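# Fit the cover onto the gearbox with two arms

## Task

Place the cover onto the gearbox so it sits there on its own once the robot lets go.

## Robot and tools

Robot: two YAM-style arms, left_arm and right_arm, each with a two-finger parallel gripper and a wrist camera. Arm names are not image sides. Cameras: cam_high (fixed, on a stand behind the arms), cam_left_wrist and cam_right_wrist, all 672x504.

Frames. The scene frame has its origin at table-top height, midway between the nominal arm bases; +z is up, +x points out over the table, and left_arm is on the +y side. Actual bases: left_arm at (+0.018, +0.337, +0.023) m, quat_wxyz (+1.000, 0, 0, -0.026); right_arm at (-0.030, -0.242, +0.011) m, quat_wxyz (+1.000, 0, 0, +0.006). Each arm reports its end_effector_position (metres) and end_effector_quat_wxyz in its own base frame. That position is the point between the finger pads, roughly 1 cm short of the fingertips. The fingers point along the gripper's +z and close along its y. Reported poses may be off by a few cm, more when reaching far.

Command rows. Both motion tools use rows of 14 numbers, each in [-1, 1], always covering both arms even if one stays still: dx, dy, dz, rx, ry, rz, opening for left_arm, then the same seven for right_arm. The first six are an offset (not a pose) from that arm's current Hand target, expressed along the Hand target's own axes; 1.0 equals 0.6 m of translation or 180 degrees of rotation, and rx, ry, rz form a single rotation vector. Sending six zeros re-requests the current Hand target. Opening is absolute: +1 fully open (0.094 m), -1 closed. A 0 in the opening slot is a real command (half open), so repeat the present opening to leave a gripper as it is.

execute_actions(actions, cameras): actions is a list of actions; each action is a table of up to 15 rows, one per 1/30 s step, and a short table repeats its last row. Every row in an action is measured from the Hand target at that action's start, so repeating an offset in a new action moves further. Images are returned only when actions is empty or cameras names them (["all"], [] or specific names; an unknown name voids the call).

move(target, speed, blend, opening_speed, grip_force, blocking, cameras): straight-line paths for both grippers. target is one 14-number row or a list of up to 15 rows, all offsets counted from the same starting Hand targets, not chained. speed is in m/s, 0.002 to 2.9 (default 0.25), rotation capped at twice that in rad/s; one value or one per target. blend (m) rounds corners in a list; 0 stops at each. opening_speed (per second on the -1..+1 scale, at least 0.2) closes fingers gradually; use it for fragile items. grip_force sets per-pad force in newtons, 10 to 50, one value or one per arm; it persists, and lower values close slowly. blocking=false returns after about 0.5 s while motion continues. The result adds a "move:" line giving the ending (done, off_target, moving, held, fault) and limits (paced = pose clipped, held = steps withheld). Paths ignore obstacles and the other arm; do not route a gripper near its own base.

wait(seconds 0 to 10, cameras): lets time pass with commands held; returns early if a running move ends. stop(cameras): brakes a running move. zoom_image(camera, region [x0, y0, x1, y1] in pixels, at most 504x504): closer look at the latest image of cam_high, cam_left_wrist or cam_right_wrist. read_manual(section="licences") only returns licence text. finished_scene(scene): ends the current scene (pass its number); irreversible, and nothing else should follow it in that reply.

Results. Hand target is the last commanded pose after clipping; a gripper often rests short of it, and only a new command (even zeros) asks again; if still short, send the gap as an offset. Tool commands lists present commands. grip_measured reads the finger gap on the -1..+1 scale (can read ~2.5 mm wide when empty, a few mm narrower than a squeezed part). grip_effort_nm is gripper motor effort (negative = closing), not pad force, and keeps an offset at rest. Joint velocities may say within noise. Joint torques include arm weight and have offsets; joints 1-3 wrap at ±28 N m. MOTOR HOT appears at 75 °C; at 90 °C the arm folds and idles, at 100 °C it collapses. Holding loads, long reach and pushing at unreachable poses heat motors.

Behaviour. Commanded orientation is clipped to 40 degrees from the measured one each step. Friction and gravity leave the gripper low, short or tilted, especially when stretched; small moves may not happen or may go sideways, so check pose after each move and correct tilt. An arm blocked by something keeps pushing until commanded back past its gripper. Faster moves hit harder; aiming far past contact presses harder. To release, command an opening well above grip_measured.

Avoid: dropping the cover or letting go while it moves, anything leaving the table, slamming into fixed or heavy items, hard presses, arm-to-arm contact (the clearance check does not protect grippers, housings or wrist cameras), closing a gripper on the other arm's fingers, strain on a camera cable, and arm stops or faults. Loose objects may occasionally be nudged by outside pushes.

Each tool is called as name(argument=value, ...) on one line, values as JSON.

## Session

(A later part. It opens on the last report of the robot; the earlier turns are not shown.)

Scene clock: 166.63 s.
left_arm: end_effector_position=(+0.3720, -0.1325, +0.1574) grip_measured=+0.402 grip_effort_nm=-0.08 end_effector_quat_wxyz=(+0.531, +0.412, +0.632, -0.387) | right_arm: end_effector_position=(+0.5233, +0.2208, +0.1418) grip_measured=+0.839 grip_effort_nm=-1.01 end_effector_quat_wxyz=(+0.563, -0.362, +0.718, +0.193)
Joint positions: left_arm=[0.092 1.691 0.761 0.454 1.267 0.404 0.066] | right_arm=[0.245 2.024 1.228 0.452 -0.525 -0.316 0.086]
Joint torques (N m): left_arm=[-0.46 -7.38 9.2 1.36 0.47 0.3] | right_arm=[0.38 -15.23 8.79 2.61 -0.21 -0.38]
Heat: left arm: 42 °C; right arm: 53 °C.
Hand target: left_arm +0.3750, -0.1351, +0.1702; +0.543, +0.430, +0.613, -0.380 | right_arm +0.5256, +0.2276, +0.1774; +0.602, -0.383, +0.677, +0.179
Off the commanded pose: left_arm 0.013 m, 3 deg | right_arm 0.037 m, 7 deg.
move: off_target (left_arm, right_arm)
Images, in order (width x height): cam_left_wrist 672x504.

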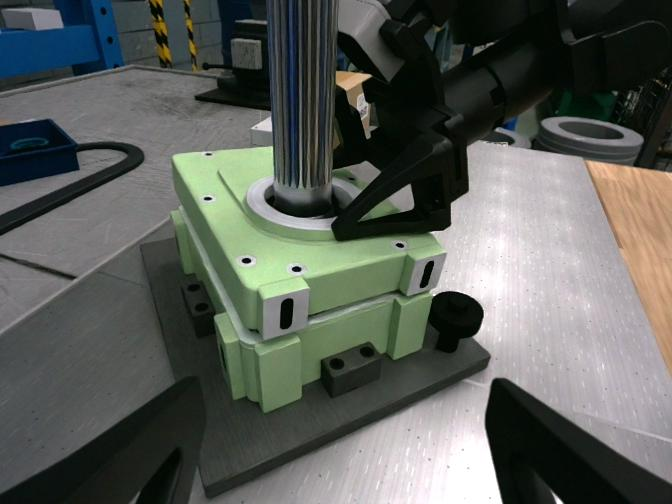

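wait(seconds=0, cameras=["cam_high", "cam_left_wrist"])

zoom_image(camera="cam_high", region=[330, 130, 500, 290])

zoom_image(camera="cam_left_wrist", region=[160, 190, 330, 350])

zoom_image(camera="cam_left_wrist", region=[290, 230, 460, 350])

Scene clock: 167.13 s.
left_arm: end_effector_position=(+0.3720, -0.1325, +0.1574) grip_measured=+0.402 grip_effort_nm=-0.08 end_effector_quat_wxyz=(+0.531, +0.412, +0.632, -0.387) | right_arm: end_effector_position=(+0.5233, +0.2208, +0.1418) grip_measured=+0.839 grip_effort_nm=-1.01 end_effector_quat_wxyz=(+0.563, -0.362, +0.718, +0.193)
Joint positions: left_arm=[0.092 1.691 0.761 0.454 1.267 0.404 0.066] | right_arm=[0.245 2.024 1.228 0.452 -0.525 -0.316 0.086]
Joint torques (N m): left_arm=[-0.51 -7.38 9.21 1.35 0.45 0.32] | right_arm=[0.4 -15.23 8.79 2.61 -0.21 -0.38]
Heat: left arm: 42 °C; right arm: 53 °C.
Hand target: left_arm +0.3750, -0.1351, +0.1702; +0.543, +0.430, +0.613, -0.380 | right_arm +0.5256, +0.2276, +0.1774; +0.602, -0.383, +0.677, +0.179
Tool commands: left_gripper/opening=+0.4 right_gripper/opening=+0.5
Off the commanded pose: left_arm 0.013 m, 3 deg | right_arm 0.037 m, 7 deg.
Images, in order (width x height): cam_high 672x504, cam_left_wrist 672x504.

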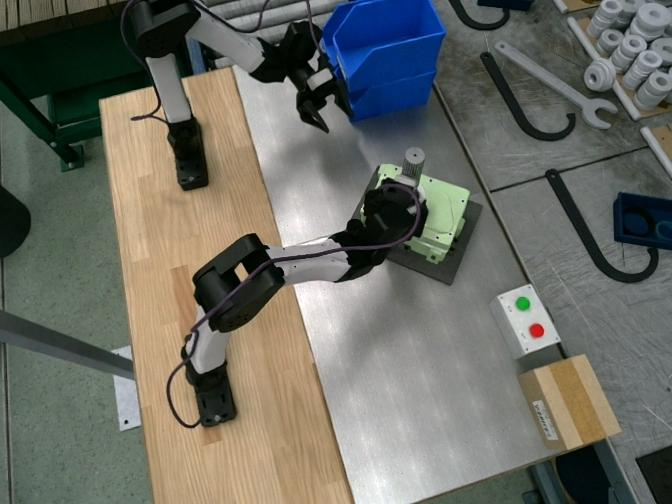

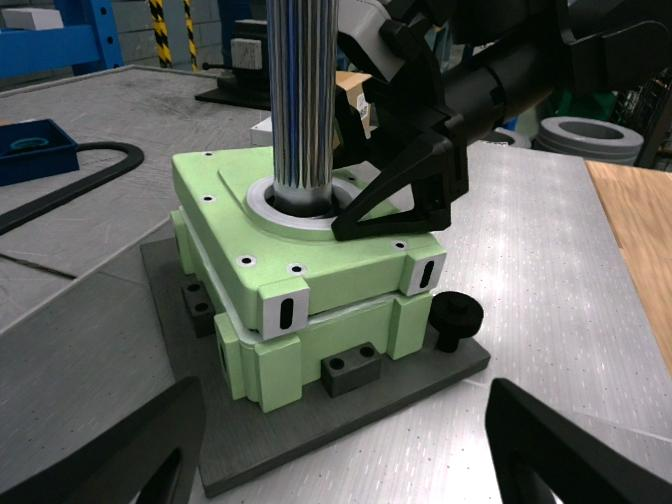

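Scaled by 2.965 from the camera's 672x504 image, which has a finer 960x720 frame.

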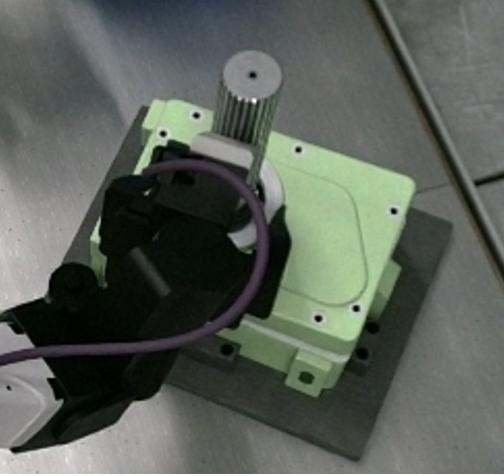

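Scaled by 2.965 from the camera's 672x504 image, which has a finer 960x720 frame.

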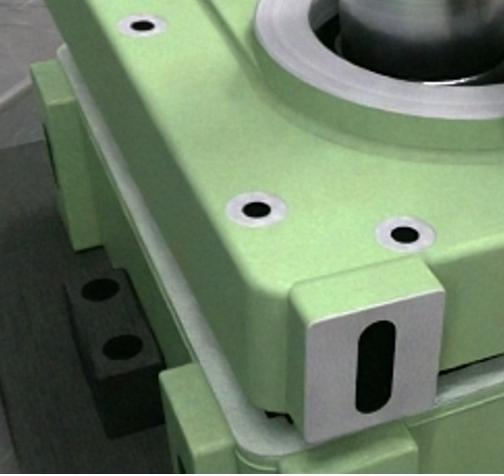

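Scaled by 2.965 from the camera's 672x504 image, which has a finer 960x720 frame.

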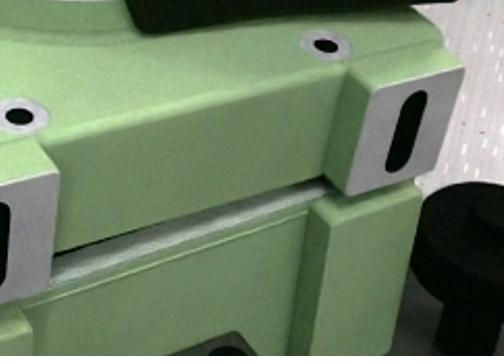

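zoom_image(camera="cam_left_wrist", region=[165, 190, 235, 245])

zoom_image(camera="cam_high", region=[425, 170, 500, 230])

Scaled by 7.200 from the camera's 672x504 image, which has a finer 960x720 frame.

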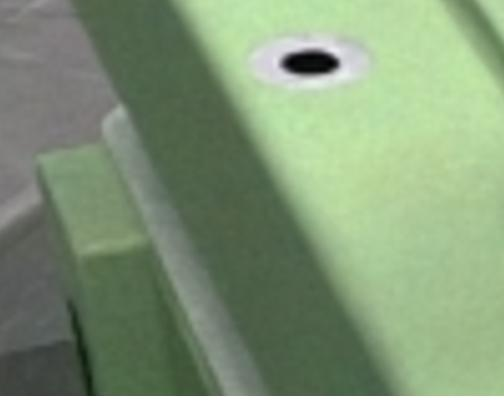

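Scaled by 6.720 from the camera's 672x504 image, which has a finer 960x720 frame.

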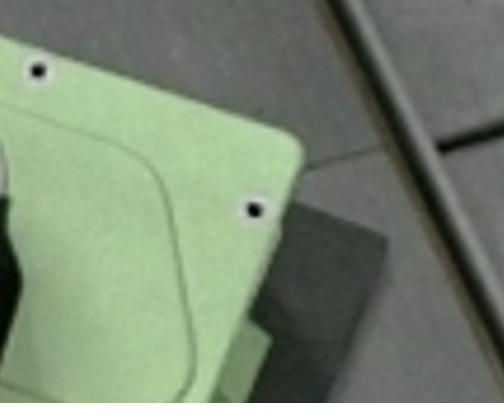

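move(target=[[0,0,0,0,0,0,0.4, 0,0,0,0.0265,0.0061,0.0059,0.5],[0,0,0,0,0,0,0.4, 0,0,0,0.0106,0.0024,0.0023,0.5],[0,0,0,0,0,0,0.4, 0,0,0,0.0159,0.0036,0.0035,0.5]], speed=[0.04,0.05,0.05], blend=0.003, cameras=["cam_left_wrist"])

zoom_image(camera="cam_left_wrist", region=[150, 120, 480, 390])

Scene clock: 173.47 s.
left_arm: end_effector_position=(+0.3720, -0.1325, +0.1574) grip_measured=+0.402 grip_effort_nm=-0.08 end_effector_quat_wxyz=(+0.531, +0.412, +0.632, -0.387) | right_arm: end_effector_position=(+0.5229, +0.2216, +0.1421) grip_measured=+0.839 grip_effort_nm=-1.01 end_effector_quat_wxyz=(+0.568, -0.346, +0.724, +0.181)
Joint positions: left_arm=[0.092 1.691 0.761 0.454 1.267 0.404 0.066] | right_arm=[0.262 2.013 1.205 0.479 -0.47 -0.291 0.086]
Joint torques (N m): left_arm=[-0.49 -7.39 9.24 1.35 0.45 0.32] | right_arm=[0.53 -15.39 8.73 2.56 -0.05 -0.43]
Heat: left arm: 42 °C; right arm: 53 °C.
Hand target: left_arm +0.3750, -0.1351, +0.1702; +0.543, +0.430, +0.613, -0.380 | right_arm +0.5257, +0.2276, +0.1774; +0.607, -0.366, +0.687, +0.163
Off the commanded pose: left_arm 0.013 m, 3 deg | right_arm 0.036 m, 7 deg.
move: off_target (left_arm, right_arm)
Images, in order (width x height): cam_left_wrist 672x504.

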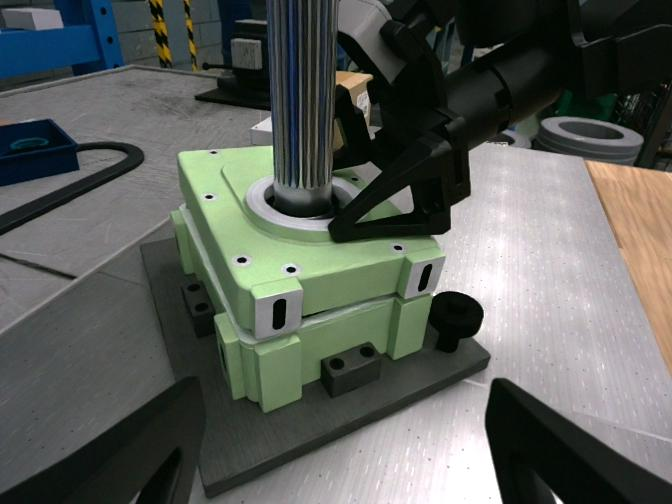

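Scaled by 1.527 from the camera's 672x504 image, which has a finer 960x720 frame.

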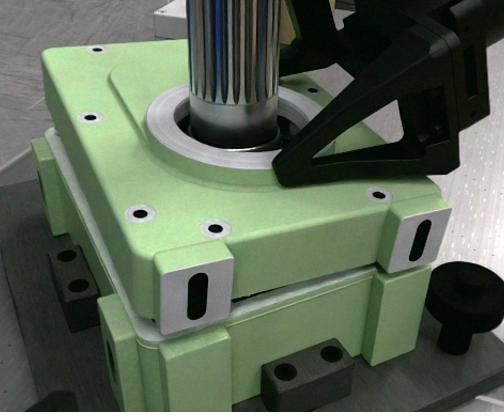

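zoom_image(camera="cam_left_wrist", region=[300, 0, 500, 200])

wait(seconds=0, cameras=["cam_right_wrist", "cam_high"])

zoom_image(camera="cam_high", region=[330, 130, 500, 290])

Scaled by 2.520 from the camera's 672x504 image, which has a finer 960x720 frame.

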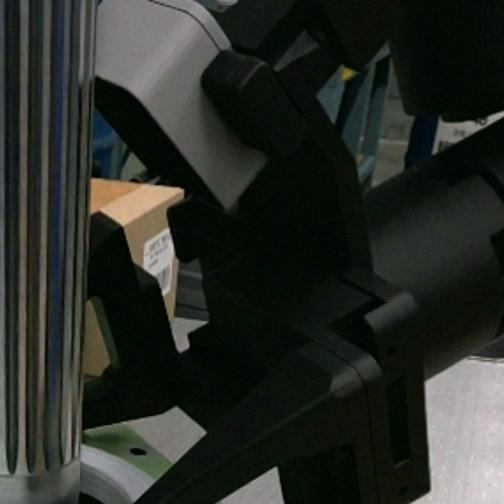

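Scene clock: 175.03 s.
left_arm: end_effector_position=(+0.3720, -0.1325, +0.1574) grip_measured=+0.402 grip_effort_nm=-0.08 end_effector_quat_wxyz=(+0.531, +0.412, +0.632, -0.387) | right_arm: end_effector_position=(+0.5229, +0.2216, +0.1421) grip_measured=+0.839 grip_effort_nm=-1.01 end_effector_quat_wxyz=(+0.568, -0.346, +0.724, +0.181)
Joint positions: left_arm=[0.092 1.691 0.761 0.454 1.267 0.404 0.066] | right_arm=[0.262 2.013 1.205 0.479 -0.47 -0.291 0.086]
Joint torques (N m): left_arm=[-0.49 -7.39 9.17 1.35 0.46 0.3] | right_arm=[0.54 -15.38 8.73 2.56 -0.05 -0.43]
Heat: left arm: 42 °C; right arm: 53 °C.
Hand target: left_arm +0.3750, -0.1351, +0.1702; +0.543, +0.430, +0.613, -0.380 | right_arm +0.5257, +0.2276, +0.1774; +0.607, -0.366, +0.687, +0.163
Tool commands: left_gripper/opening=+0.4 right_gripper/opening=+0.5
Off the commanded pose: left_arm 0.013 m, 3 deg | right_arm 0.036 m, 7 deg.
Images, in order (width x height): cam_high 672x504, cam_right_wrist 672x504.

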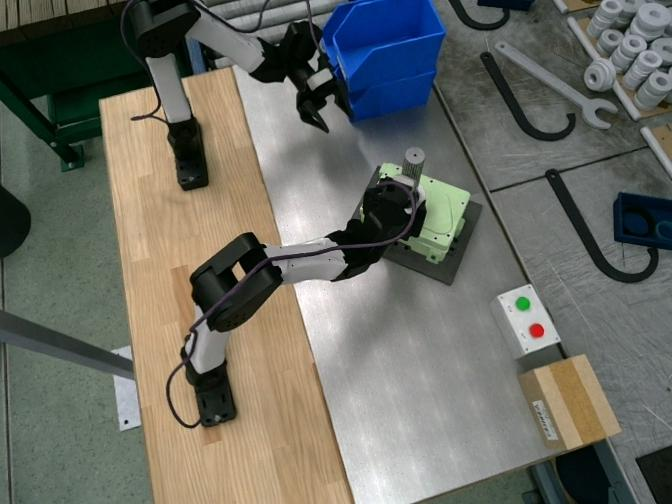

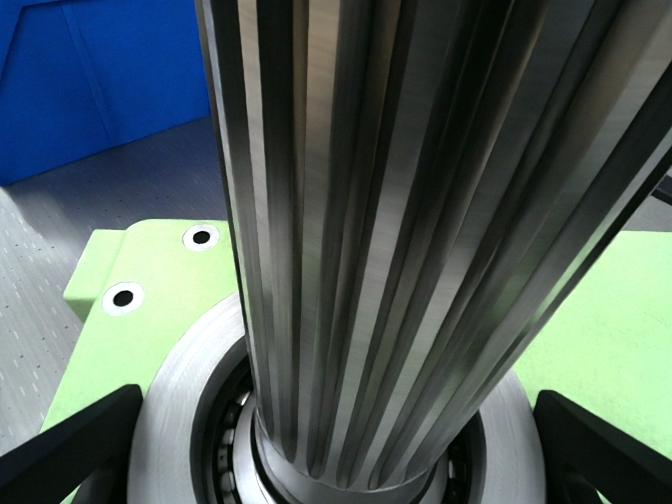

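Scaled by 2.965 from the camera's 672x504 image, which has a finer 960x720 frame.

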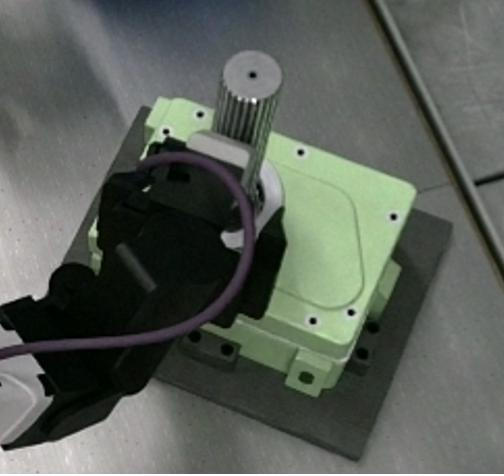

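move(target=[[0,0,0,0,0,0,0.4, 0.0318,0.0073,0.007,-0.0093,-0.0079,-0.0023,0.5],[0,0,0,0,0,0,0.4, 0.0318,0.0073,0.007,-0.0199,-0.0103,-0.0047,0.5],[0,0,0,0,0,0,0.4, 0.0318,0.0073,0.007,-0.0014,-0.006,-0.0006,0.5],[0,0,0,0,0,0,0.4, 0.0318,0.0073,0.007,-0.0146,-0.0091,-0.0035,0.5],[0,0,0,0,0,0,0.4, 0.0318,0.0073,0.007,-0.0093,-0.0079,-0.0023,0.5]], speed=[0.06,0.08,0.08,0.08,0.08], blend=0.003, cameras=["cam_left_wrist", "cam_high"])

zoom_image(camera="cam_left_wrist", region=[150, 120, 480, 390])

zoom_image(camera="cam_high", region=[330, 130, 500, 290])

Scene clock: 182.43 s.
left_arm: end_effector_position=(+0.3720, -0.1325, +0.1574) grip_measured=+0.402 grip_effort_nm=-0.08 end_effector_quat_wxyz=(+0.531, +0.412, +0.632, -0.387) | right_arm: end_effector_position=(+0.5248, +0.2222, +0.1402) grip_measured=+0.839 grip_effort_nm=-1.01 end_effector_quat_wxyz=(+0.582, -0.351, +0.709, +0.187)
Joint positions: left_arm=[0.092 1.691 0.761 0.454 1.267 0.404 0.066] | right_arm=[0.254 2.039 1.192 0.556 -0.497 -0.291 0.086]
Joint torques (N m): left_arm=[-0.5 -7.38 9.24 1.35 0.44 0.31] | right_arm=[0.1 -12.48 7.46 2.74 -0.28 -0.47]
Heat: left arm: 42 °C; right arm: 53 °C.
Hand target: left_arm +0.3750, -0.1351, +0.1702; +0.543, +0.430, +0.613, -0.380 | right_arm +0.5256, +0.2276, +0.1575; +0.610, -0.375, +0.676, +0.175
Off the commanded pose: left_arm 0.013 m, 3 deg | right_arm 0.018 m, 6 deg.
move: off_target (left_arm, right_arm)
Images, in order (width x height): cam_high 672x504, cam_left_wrist 672x504.

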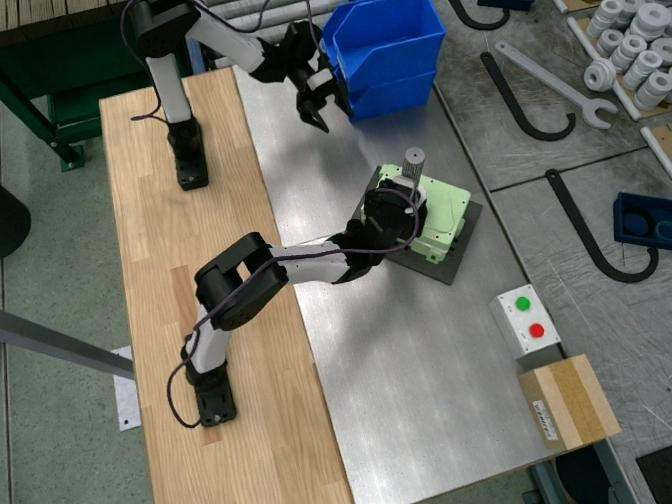

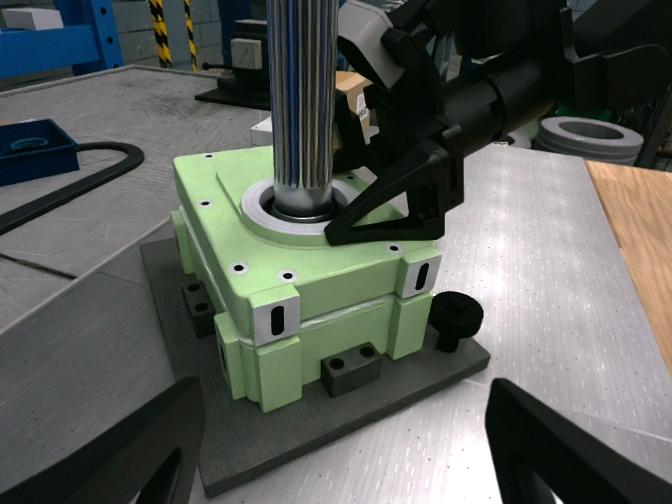

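Scaled by 1.527 from the camera's 672x504 image, which has a finer 960x720 frame.

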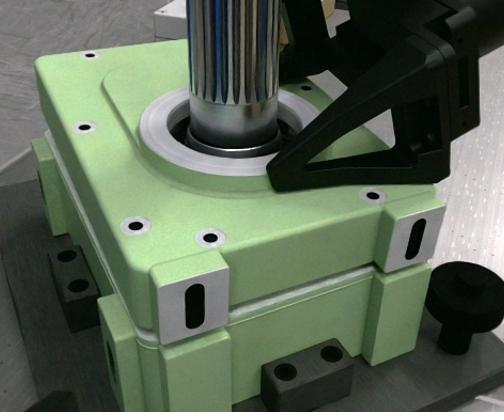

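Scaled by 2.965 from the camera's 672x504 image, which has a finer 960x720 frame.

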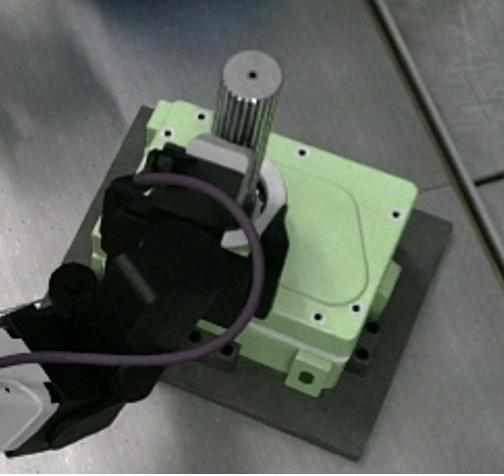

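zoom_image(camera="cam_left_wrist", region=[160, 190, 330, 350])

zoom_image(camera="cam_left_wrist", region=[290, 230, 460, 350])

zoom_image(camera="cam_left_wrist", region=[165, 190, 235, 245])

Scaled by 2.965 from the camera's 672x504 image, which has a finer 960x720 frame.

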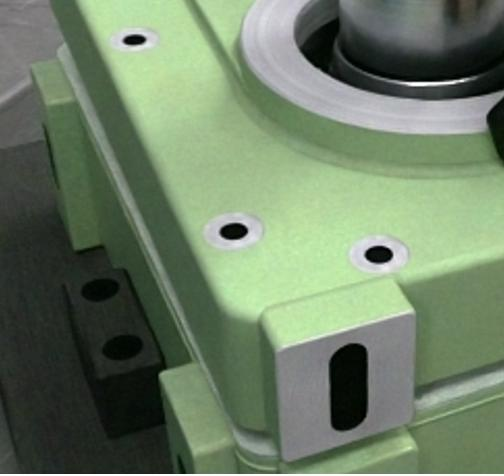

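Scaled by 2.965 from the camera's 672x504 image, which has a finer 960x720 frame.

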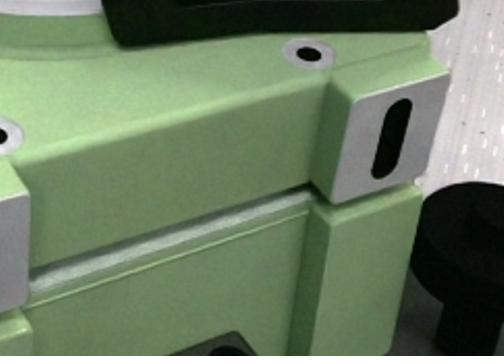

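Scaled by 7.200 from the camera's 672x504 image, which has a finer 960x720 frame.

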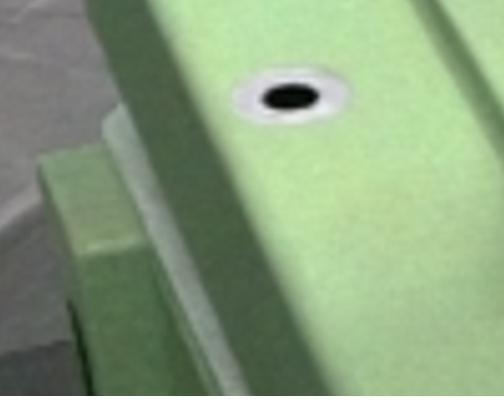

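move(target=[[0,0,0,0,0,0,0.4, 0.0239,0.0055,0.0049,0.0027,0.0006,0.0172,0.5],[0,0,0,0,0,0,0.4, 0.0239,0.0055,0.0049,-0.0133,-0.0031,0.0195,0.5],[0,0,0,0,0,0,0.4, 0.0239,0.0055,0.0049,0,0,0.0111,0.5],[0,0,0,0,0,0,0.4, 0.0239,0.0055,0.0049,-0.009,-0.0021,0.0204,0.5],[0,0,0,0,0,0,0.4, 0.0239,0.0055,0.0049,-0.0053,-0.0012,0.0156,0.5]], speed=[0.06,0.08,0.08,0.08,0.08], blend=0.003, cameras=["cam_left_wrist", "cam_high"])

zoom_image(camera="cam_left_wrist", region=[150, 120, 480, 390])

zoom_image(camera="cam_high", region=[330, 130, 500, 290])

Scene clock: 186.60 s.
left_arm: end_effector_position=(+0.3720, -0.1325, +0.1574) grip_measured=+0.402 grip_effort_nm=-0.08 end_effector_quat_wxyz=(+0.531, +0.412, +0.632, -0.387) | right_arm: end_effector_position=(+0.5244, +0.2207, +0.1387) grip_measured=+0.839 grip_effort_nm=-1.01 end_effector_quat_wxyz=(+0.587, -0.341, +0.704, +0.208)
Joint positions: left_arm=[0.092 1.691 0.761 0.454 1.267 0.404 0.066] | right_arm=[0.242 2.056 1.179 0.613 -0.535 -0.247 0.086]
Joint torques (N m): left_arm=[-0.46 -7.39 9.18 1.35 0.44 0.3] | right_arm=[0.57 -10.32 7.6 2.63 -0.12 -0.44]
Heat: left arm: 42 °C; right arm: 52 °C.
Hand target: left_arm +0.3750, -0.1351, +0.1702; +0.543, +0.430, +0.613, -0.380 | right_arm +0.5257, +0.2275, +0.1425; +0.604, -0.363, +0.682, +0.197
Off the commanded pose: left_arm 0.013 m, 3 deg | right_arm 0.008 m, 4 deg.
move: off_target (left_arm, right_arm)
Images, in order (width x height): cam_high 672x504, cam_left_wrist 672x504.

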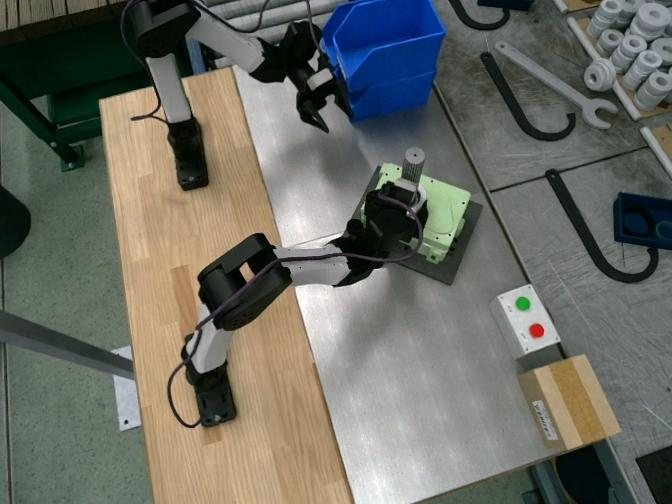

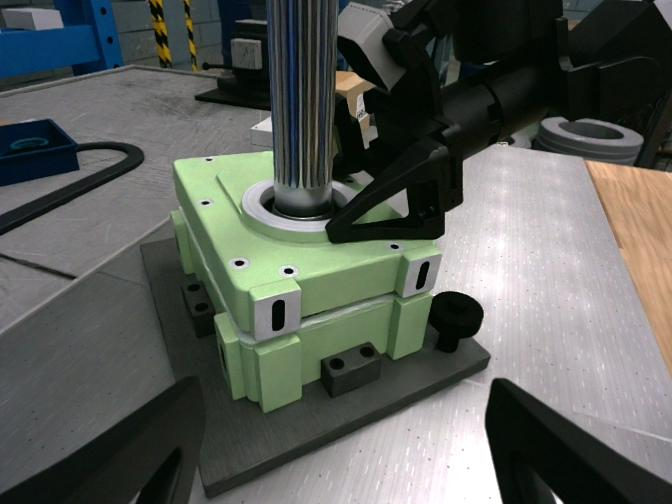

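Scaled by 1.527 from the camera's 672x504 image, which has a finer 960x720 frame.

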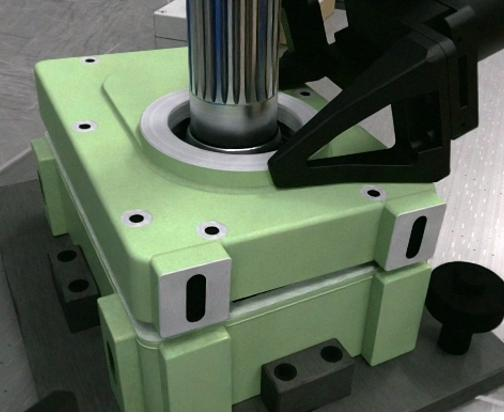

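Scaled by 2.965 from the camera's 672x504 image, which has a finer 960x720 frame.

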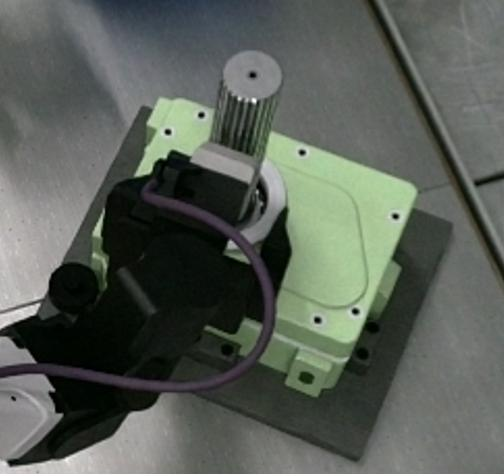

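move(target=[[0,0,0,0,0,0,0.4, 0.0242,0.0043,0.0048,-0.0029,0.0164,-0.0167,0.5],[0,0,0,0,0,0,0.4, 0.0242,0.0043,0.0048,-0.0146,0.02,-0.0244,0.5],[0,0,0,0,0,0,0.4, 0.0242,0.0043,0.0048,0.0069,0.0238,-0.009,0.5],[0,0,0,0,0,0,0.4, 0.0242,0.0043,0.0048,-0.0019,0.0109,-0.0278,0.5],[0,0,0,0,0,0,0.4, 0.0242,0.0043,0.0048,-0.0029,0.0164,-0.0167,0.5]], speed=[0.06,0.08,0.08,0.08,0.08], blend=0.003, cameras=["cam_left_wrist", "cam_high"])

zoom_image(camera="cam_left_wrist", region=[150, 120, 480, 390])

zoom_image(camera="cam_high", region=[330, 130, 500, 290])

Scene clock: 190.57 s.
left_arm: end_effector_position=(+0.3720, -0.1325, +0.1574) grip_measured=+0.402 grip_effort_nm=-0.08 end_effector_quat_wxyz=(+0.531, +0.412, +0.632, -0.387) | right_arm: end_effector_position=(+0.5248, +0.2213, +0.1374) grip_measured=+0.839 grip_effort_nm=-1.01 end_effector_quat_wxyz=(+0.583, -0.347, +0.706, +0.202)
Joint positions: left_arm=[0.092 1.691 0.761 0.454 1.267 0.404 0.066] | right_arm=[0.244 2.055 1.188 0.588 -0.529 -0.266 0.086]
Joint torques (N m): left_arm=[-0.44 -7.41 9.26 1.36 0.46 0.3] | right_arm=[0.62 -8.94 7.66 2.31 -0.08 -1.04]
Heat: left arm: 42 °C; right arm: 52 °C.
Hand target: left_arm +0.3750, -0.1351, +0.1702; +0.543, +0.430, +0.613, -0.380 | right_arm +0.5257, +0.2277, +0.1275; +0.590, -0.388, +0.686, +0.174
Off the commanded pose: left_arm 0.013 m, 3 deg | right_arm 0.012 m, 6 deg.
move: off_target (left_arm, right_arm)
Images, in order (width x height): cam_high 672x504, cam_left_wrist 672x504.

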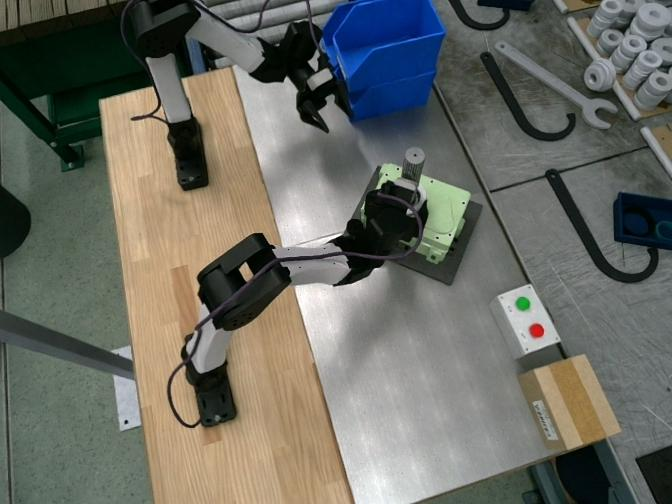

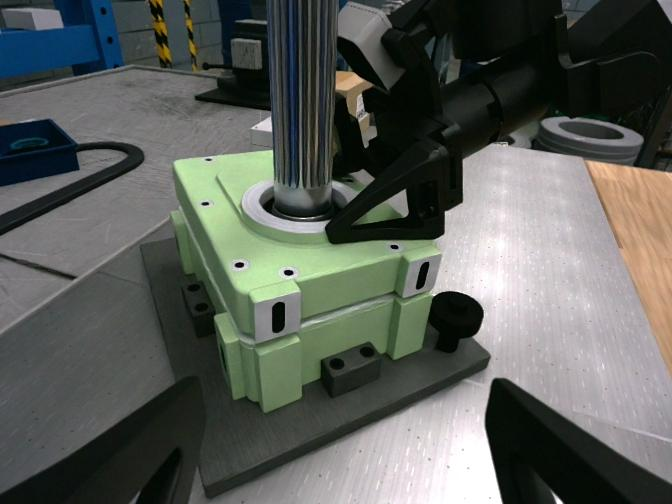

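Scaled by 1.527 from the camera's 672x504 image, which has a finer 960x720 frame.

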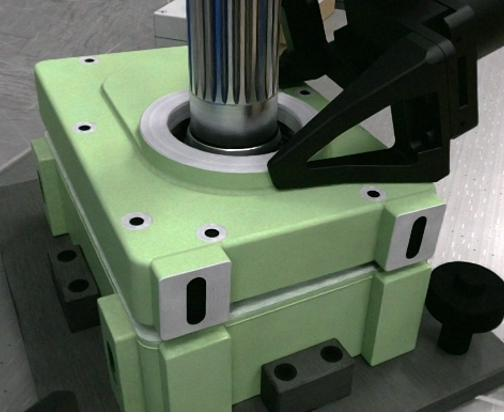

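Scaled by 2.965 from the camera's 672x504 image, which has a finer 960x720 frame.

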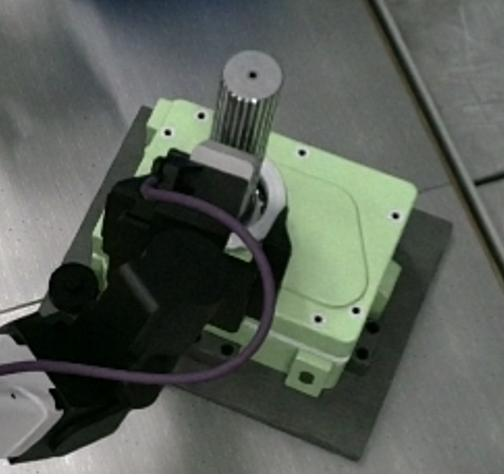

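move(target=[[0,0,0,0,0,0,0.4, 0.0094,0.0022,0.0024,0,0,0.0111,0.5],[0,0,0,0,0,0,0.4, 0.0070,0.0016,0.0121,-0.0105,-0.0024,-0.0138,0.5],[0,0,0,0,0,0,0.4, 0.0118,0.0028,-0.0073,0.0105,0.0024,0.0305,0.5],[0,0,0,0,0,0,0.4, 0.0071,0.0119,0.0024,-0.0038,0.0162,0,0.5],[0,0,0,0,0,0,0.4, 0.0117,-0.0075,0.0024,0.0038,-0.0162,0,0.5],[0,0,0,0,0,0,0.4, 0.0094,0.0022,0.0024,0,0,-0.0167,0.5],[0,0,0,0,0,0,0.4, 0.0094,0.0022,0.0024,0,0,0.0278,0.5],[0,0,0,0,0,0,0.4, 0.0094,0.0022,0.0024,0,0,0.0056,0.5]], speed=[0.06,0.1,0.1,0.1,0.1,0.1,0.1,0.1], blend=0.003, cameras=["cam_left_wrist", "cam_high"])

zoom_image(camera="cam_left_wrist", region=[150, 120, 480, 390])

zoom_image(camera="cam_high", region=[330, 130, 500, 290])

Scene clock: 197.03 s.
left_arm: end_effector_position=(+0.3720, -0.1325, +0.1574) grip_measured=+0.402 grip_effort_nm=-0.08 end_effector_quat_wxyz=(+0.531, +0.412, +0.632, -0.387) | right_arm: end_effector_position=(+0.5243, +0.2204, +0.1367) grip_measured=+0.838 grip_effort_nm=-1.01 end_effector_quat_wxyz=(+0.587, -0.341, +0.704, +0.211)
Joint positions: left_arm=[0.092 1.691 0.761 0.454 1.267 0.404 0.066] | right_arm=[0.24 2.062 1.177 0.622 -0.542 -0.243 0.086]
Joint torques (N m): left_arm=[-0.53 -7.41 9.24 1.36 0.45 0.31] | right_arm=[0.92 -8.32 7.8 2.18 0.04 -1.1]
Motor temperatures (°C): left_arm=[21 32 43 32 23 21 20] | right_arm=[22 46 38 51 20 19 22]
Heat: left arm: 43 °C; right arm: 51 °C.
Hand target: left_arm +0.3750, -0.1351, +0.1702; +0.543, +0.430, +0.613, -0.380 | right_arm +0.5256, +0.2277, +0.1214; +0.588, -0.382, +0.690, +0.180
Off the commanded pose: left_arm 0.013 m, 3 deg | right_arm 0.017 m, 6 deg.
move: off_target (left_arm, right_arm)
Images, in order (width x height): cam_high 672x504, cam_left_wrist 672x504.

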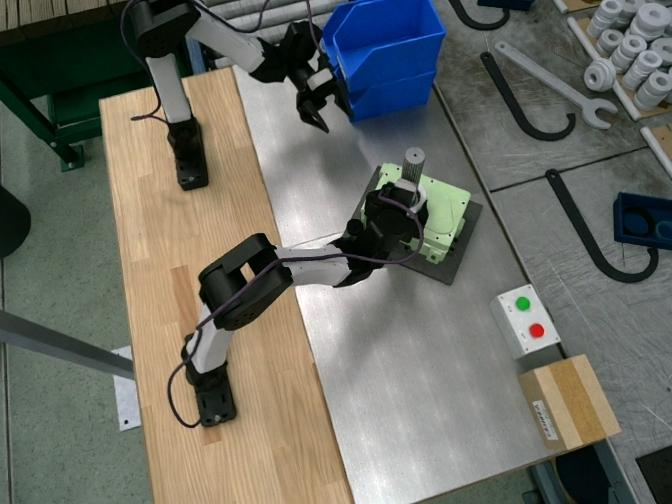

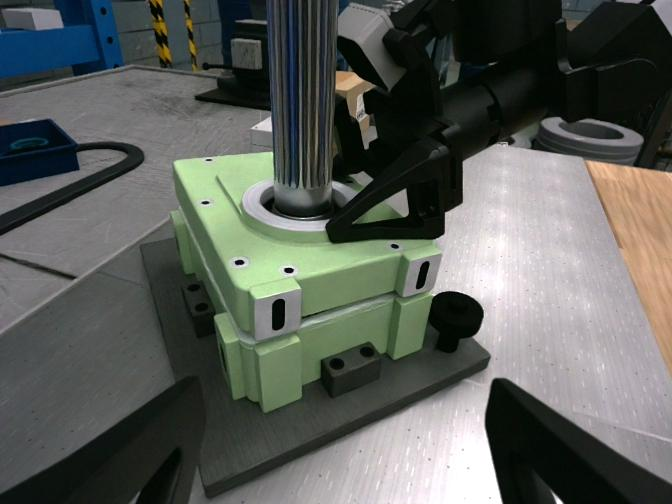

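Scaled by 1.527 from the camera's 672x504 image, which has a finer 960x720 frame.

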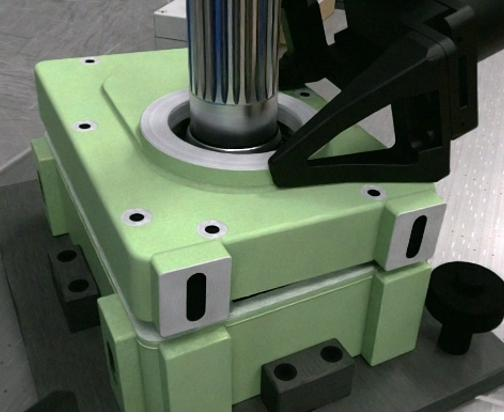

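Scaled by 2.965 from the camera's 672x504 image, which has a finer 960x720 frame.

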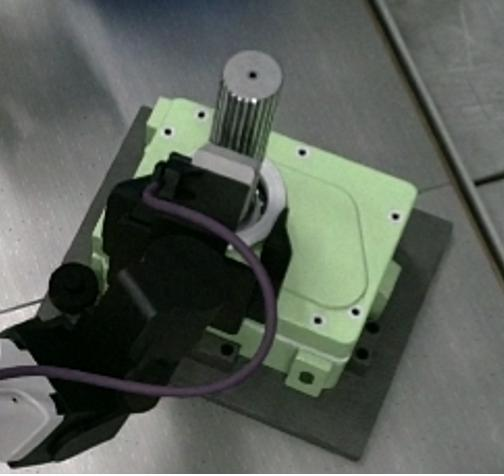

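wait(seconds=0, cameras=["cam_right_wrist", "cam_left_wrist"])

zoom_image(camera="cam_right_wrist", region=[100, 250, 600, 504])

zoom_image(camera="cam_left_wrist", region=[230, 170, 370, 260])

zoom_image(camera="cam_left_wrist", region=[160, 190, 330, 350])

zoom_image(camera="cam_left_wrist", region=[290, 230, 460, 350])

Scene clock: 198.07 s.
left_arm: end_effector_position=(+0.3720, -0.1325, +0.1574) grip_measured=+0.402 grip_effort_nm=-0.08 end_effector_quat_wxyz=(+0.531, +0.412, +0.632, -0.387) | right_arm: end_effector_position=(+0.5243, +0.2204, +0.1367) grip_measured=+0.838 grip_effort_nm=-1.01 end_effector_quat_wxyz=(+0.587, -0.341, +0.704, +0.211)
Joint positions: left_arm=[0.092 1.691 0.761 0.454 1.267 0.404 0.066] | right_arm=[0.24 2.062 1.177 0.622 -0.542 -0.243 0.086]
Joint torques (N m): left_arm=[-0.49 -7.39 9.25 1.36 0.46 0.31] | right_arm=[0.92 -8.31 7.84 2.18 0.05 -1.1]
Heat: left arm: 43 °C; right arm: 51 °C.
Hand target: left_arm +0.3750, -0.1351, +0.1702; +0.543, +0.430, +0.613, -0.380 | right_arm +0.5256, +0.2277, +0.1214; +0.588, -0.382, +0.690, +0.180
Tool commands: left_gripper/opening=+0.4 right_gripper/opening=+0.5
Off the commanded pose: left_arm 0.013 m, 3 deg | right_arm 0.017 m, 6 deg.
Images, in order (width x height): cam_left_wrist 672x504, cam_right_wrist 672x504.

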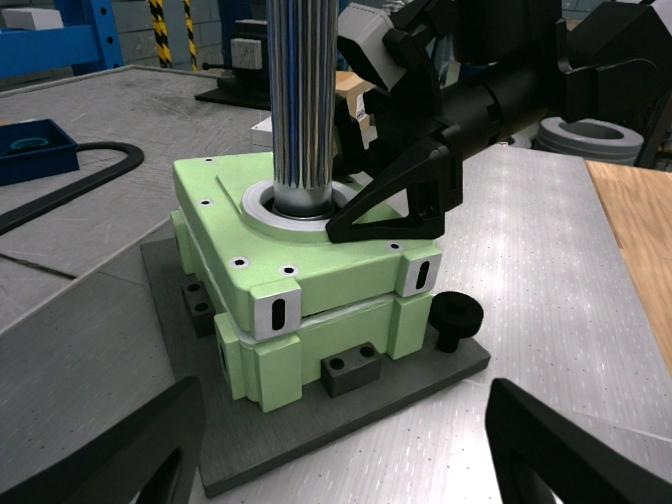

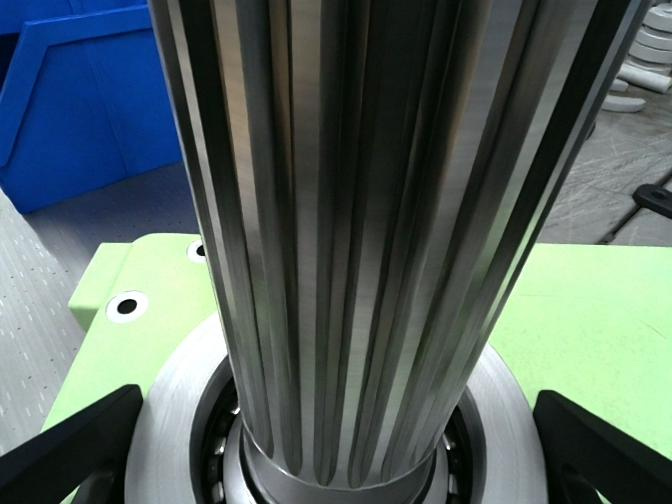

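Scaled by 1.008 from the camera's 672x504 image, which has a finer 960x720 frame.

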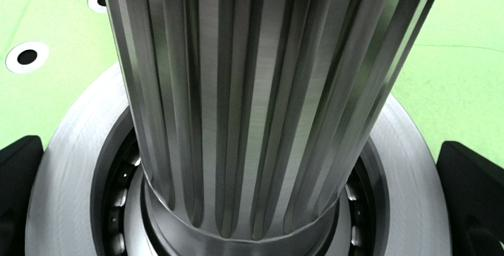

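Scaled by 3.600 from the camera's 672x504 image, which has a finer 960x720 frame.

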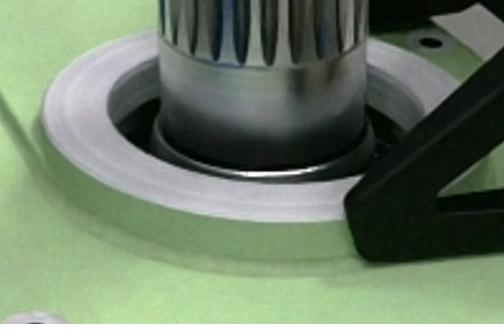

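Scaled by 2.965 from the camera's 672x504 image, which has a finer 960x720 frame.

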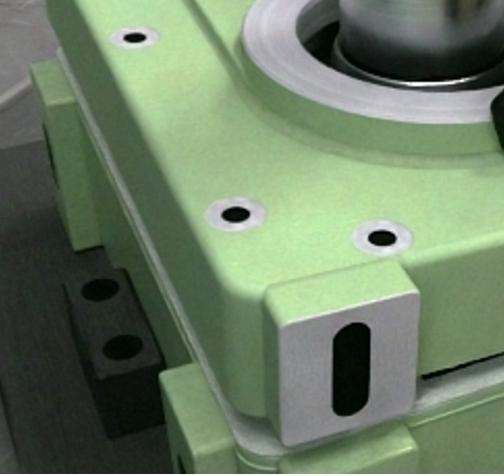

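Scaled by 2.965 from the camera's 672x504 image, which has a finer 960x720 frame.

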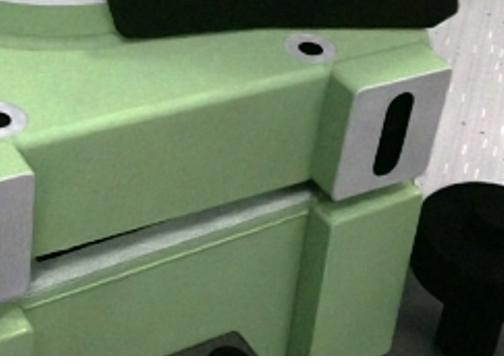

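move(target=[[0,0,0,0,0,0,0.4, 0.0158,0.0033,0.0041,-0.0046,0.0217,-0.0111,0.5],[0,0,0,0,0,0,0.4, 0.0158,0.0033,0.0041,-0.0069,0.0326,-0.0222,0.5],[0,0,0,0,0,0,0.4, 0.0158,0.0033,0.0041,-0.0035,0.0163,0,0.5],[0,0,0,0,0,0,0.4, 0.0158,0.0033,0.0041,-0.0174,0.0304,-0.0138,0.5],[0,0,0,0,0,0,0.4, 0.0158,0.0033,0.0041,0.0036,0.0348,-0.0084,0.5],[0,0,0,0,0,0,0.4, 0.0158,0.0033,0.0041,-0.0046,0.0217,-0.0222,0.5],[0,0,0,0,0,0,0.4, 0.0158,0.0033,0.0041,-0.0046,0.0217,-0.0111,0.5]], speed=[0.06,0.1,0.1,0.1,0.1,0.1,0.1], blend=0.003, cameras=["cam_left_wrist", "cam_high"])

zoom_image(camera="cam_left_wrist", region=[150, 120, 480, 390])

zoom_image(camera="cam_high", region=[330, 130, 500, 290])

Scene clock: 202.30 s.
left_arm: end_effector_position=(+0.3720, -0.1325, +0.1574) grip_measured=+0.402 grip_effort_nm=-0.08 end_effector_quat_wxyz=(+0.531, +0.412, +0.632, -0.387) | right_arm: end_effector_position=(+0.5261, +0.2211, +0.1360) grip_measured=+0.838 grip_effort_nm=-1.01 end_effector_quat_wxyz=(+0.570, -0.354, +0.715, +0.196)
Joint positions: left_arm=[0.092 1.691 0.761 0.454 1.267 0.404 0.066] | right_arm=[0.245 2.049 1.216 0.512 -0.523 -0.292 0.086]
Joint torques (N m): left_arm=[-0.44 -7.39 9.26 1.36 0.46 0.3] | right_arm=[0.79 -7.47 7.02 2.17 0.01 -1.32]
Heat: left arm: 43 °C; right arm: 49 °C.
Hand target: left_arm +0.3750, -0.1351, +0.1702; +0.543, +0.430, +0.613, -0.380 | right_arm +0.5256, +0.2276, +0.1113; +0.564, -0.404, +0.702, +0.161
Off the commanded pose: left_arm 0.013 m, 3 deg | right_arm 0.025 m, 7 deg.
move: off_target (left_arm, right_arm)
Images, in order (width x height): cam_high 672x504, cam_left_wrist 672x504.

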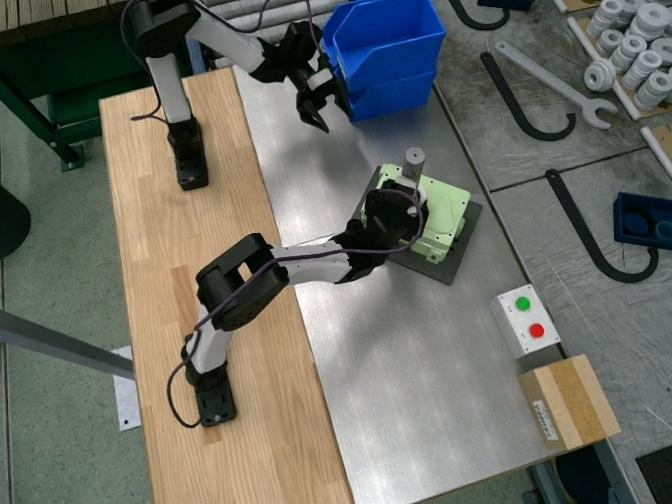

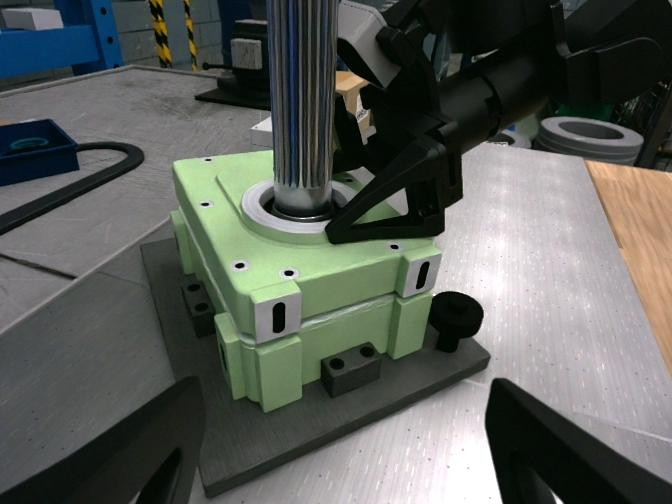

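Scaled by 1.527 from the camera's 672x504 image, which has a finer 960x720 frame.

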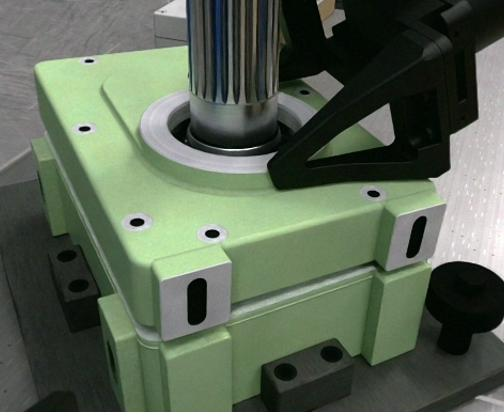

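Scaled by 2.965 from the camera's 672x504 image, which has a finer 960x720 frame.

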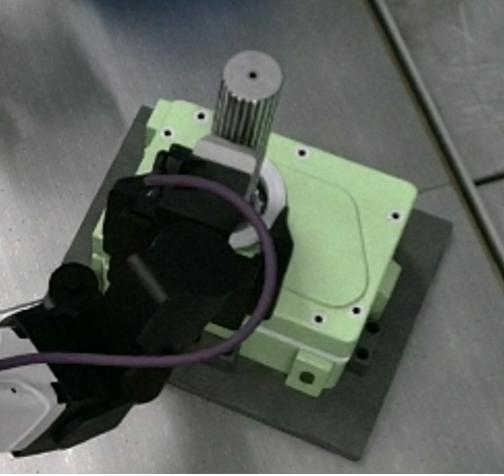

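move(target=[[0,0,0,0,0,0,0.4, -0.0131,-0.0076,-0.0093,0.0059,-0.0128,0.0175,0.5],[0,0,0,0,0,0,0.4, -0.0131,-0.0076,-0.0093,-0.0197,-0.0192,0.0089,0.5],[0,0,0,0,0,0,0.4, -0.0131,-0.0076,-0.0093,0.0315,-0.0065,0.0262,0.5],[0,0,0,0,0,0,0.4, -0.0131,-0.0076,-0.0093,0.0059,-0.0128,0.062,0.5],[0,0,0,0,0,0,0.4, -0.0131,-0.0076,-0.0093,0.0059,-0.0128,-0.0269,0.5],[0,0,0,0,0,0,0.4, -0.0131,-0.0076,-0.0093,0.0005,0.0087,0.0175,0.5],[0,0,0,0,0,0,0.4, -0.0131,-0.0076,-0.0093,0.0113,-0.0344,0.0175,0.5],[0,0,0,0,0,0,0.4, -0.0131,-0.0076,-0.0093,0.0059,-0.0128,0.0175,0.5]], speed=[0.06,0.12,0.12,0.12,0.12,0.12,0.12,0.12], blend=0.003, cameras=["cam_left_wrist", "cam_high"])

zoom_image(camera="cam_left_wrist", region=[150, 120, 480, 390])

zoom_image(camera="cam_high", region=[330, 130, 500, 290])

Scene clock: 210.03 s.
left_arm: end_effector_position=(+0.3720, -0.1325, +0.1574) grip_measured=+0.402 grip_effort_nm=-0.08 end_effector_quat_wxyz=(+0.531, +0.412, +0.632, -0.387) | right_arm: end_effector_position=(+0.5245, +0.2202, +0.1364) grip_measured=+0.837 grip_effort_nm=-1.01 end_effector_quat_wxyz=(+0.585, -0.341, +0.705, +0.210)
Joint positions: left_arm=[0.092 1.691 0.761 0.454 1.267 0.404 0.066] | right_arm=[0.24 2.061 1.179 0.615 -0.538 -0.246 0.086]
Joint torques (N m): left_arm=[-0.43 -7.32 9.24 1.36 0.45 0.32] | right_arm=[0.62 -9.63 8.21 1.75 0.13 -1.02]
Heat: left arm: 43 °C; right arm: 49 °C.
Hand target: left_arm +0.3750, -0.1351, +0.1702; +0.543, +0.430, +0.613, -0.380 | right_arm +0.5257, +0.2241, +0.1216; +0.577, -0.376, +0.702, +0.178
Off the commanded pose: left_arm 0.013 m, 3 deg | right_arm 0.015 m, 6 deg.
move: off_target (left_arm, right_arm)
Images, in order (width x height): cam_high 672x504, cam_left_wrist 672x504.

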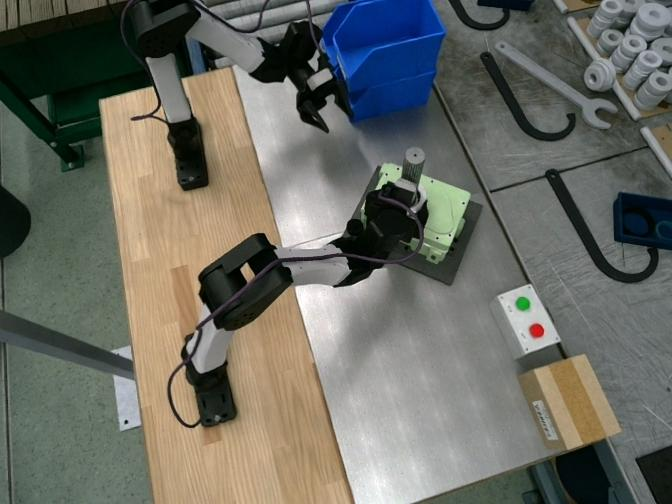

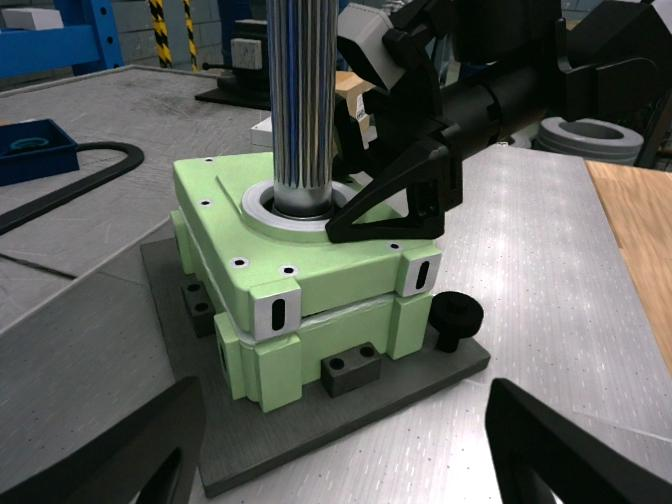

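Scaled by 1.527 from the camera's 672x504 image, which has a finer 960x720 frame.

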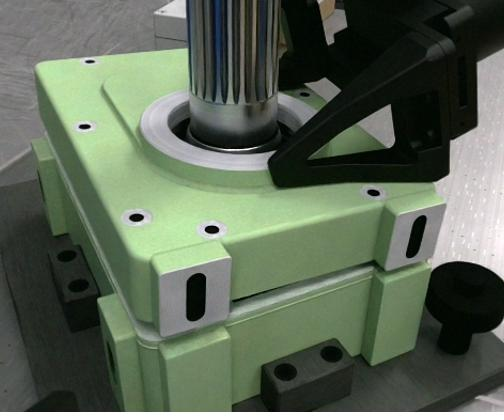

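Scaled by 2.965 from the camera's 672x504 image, which has a finer 960x720 frame.

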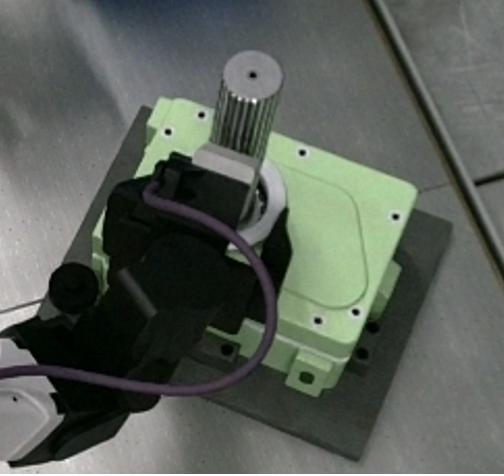

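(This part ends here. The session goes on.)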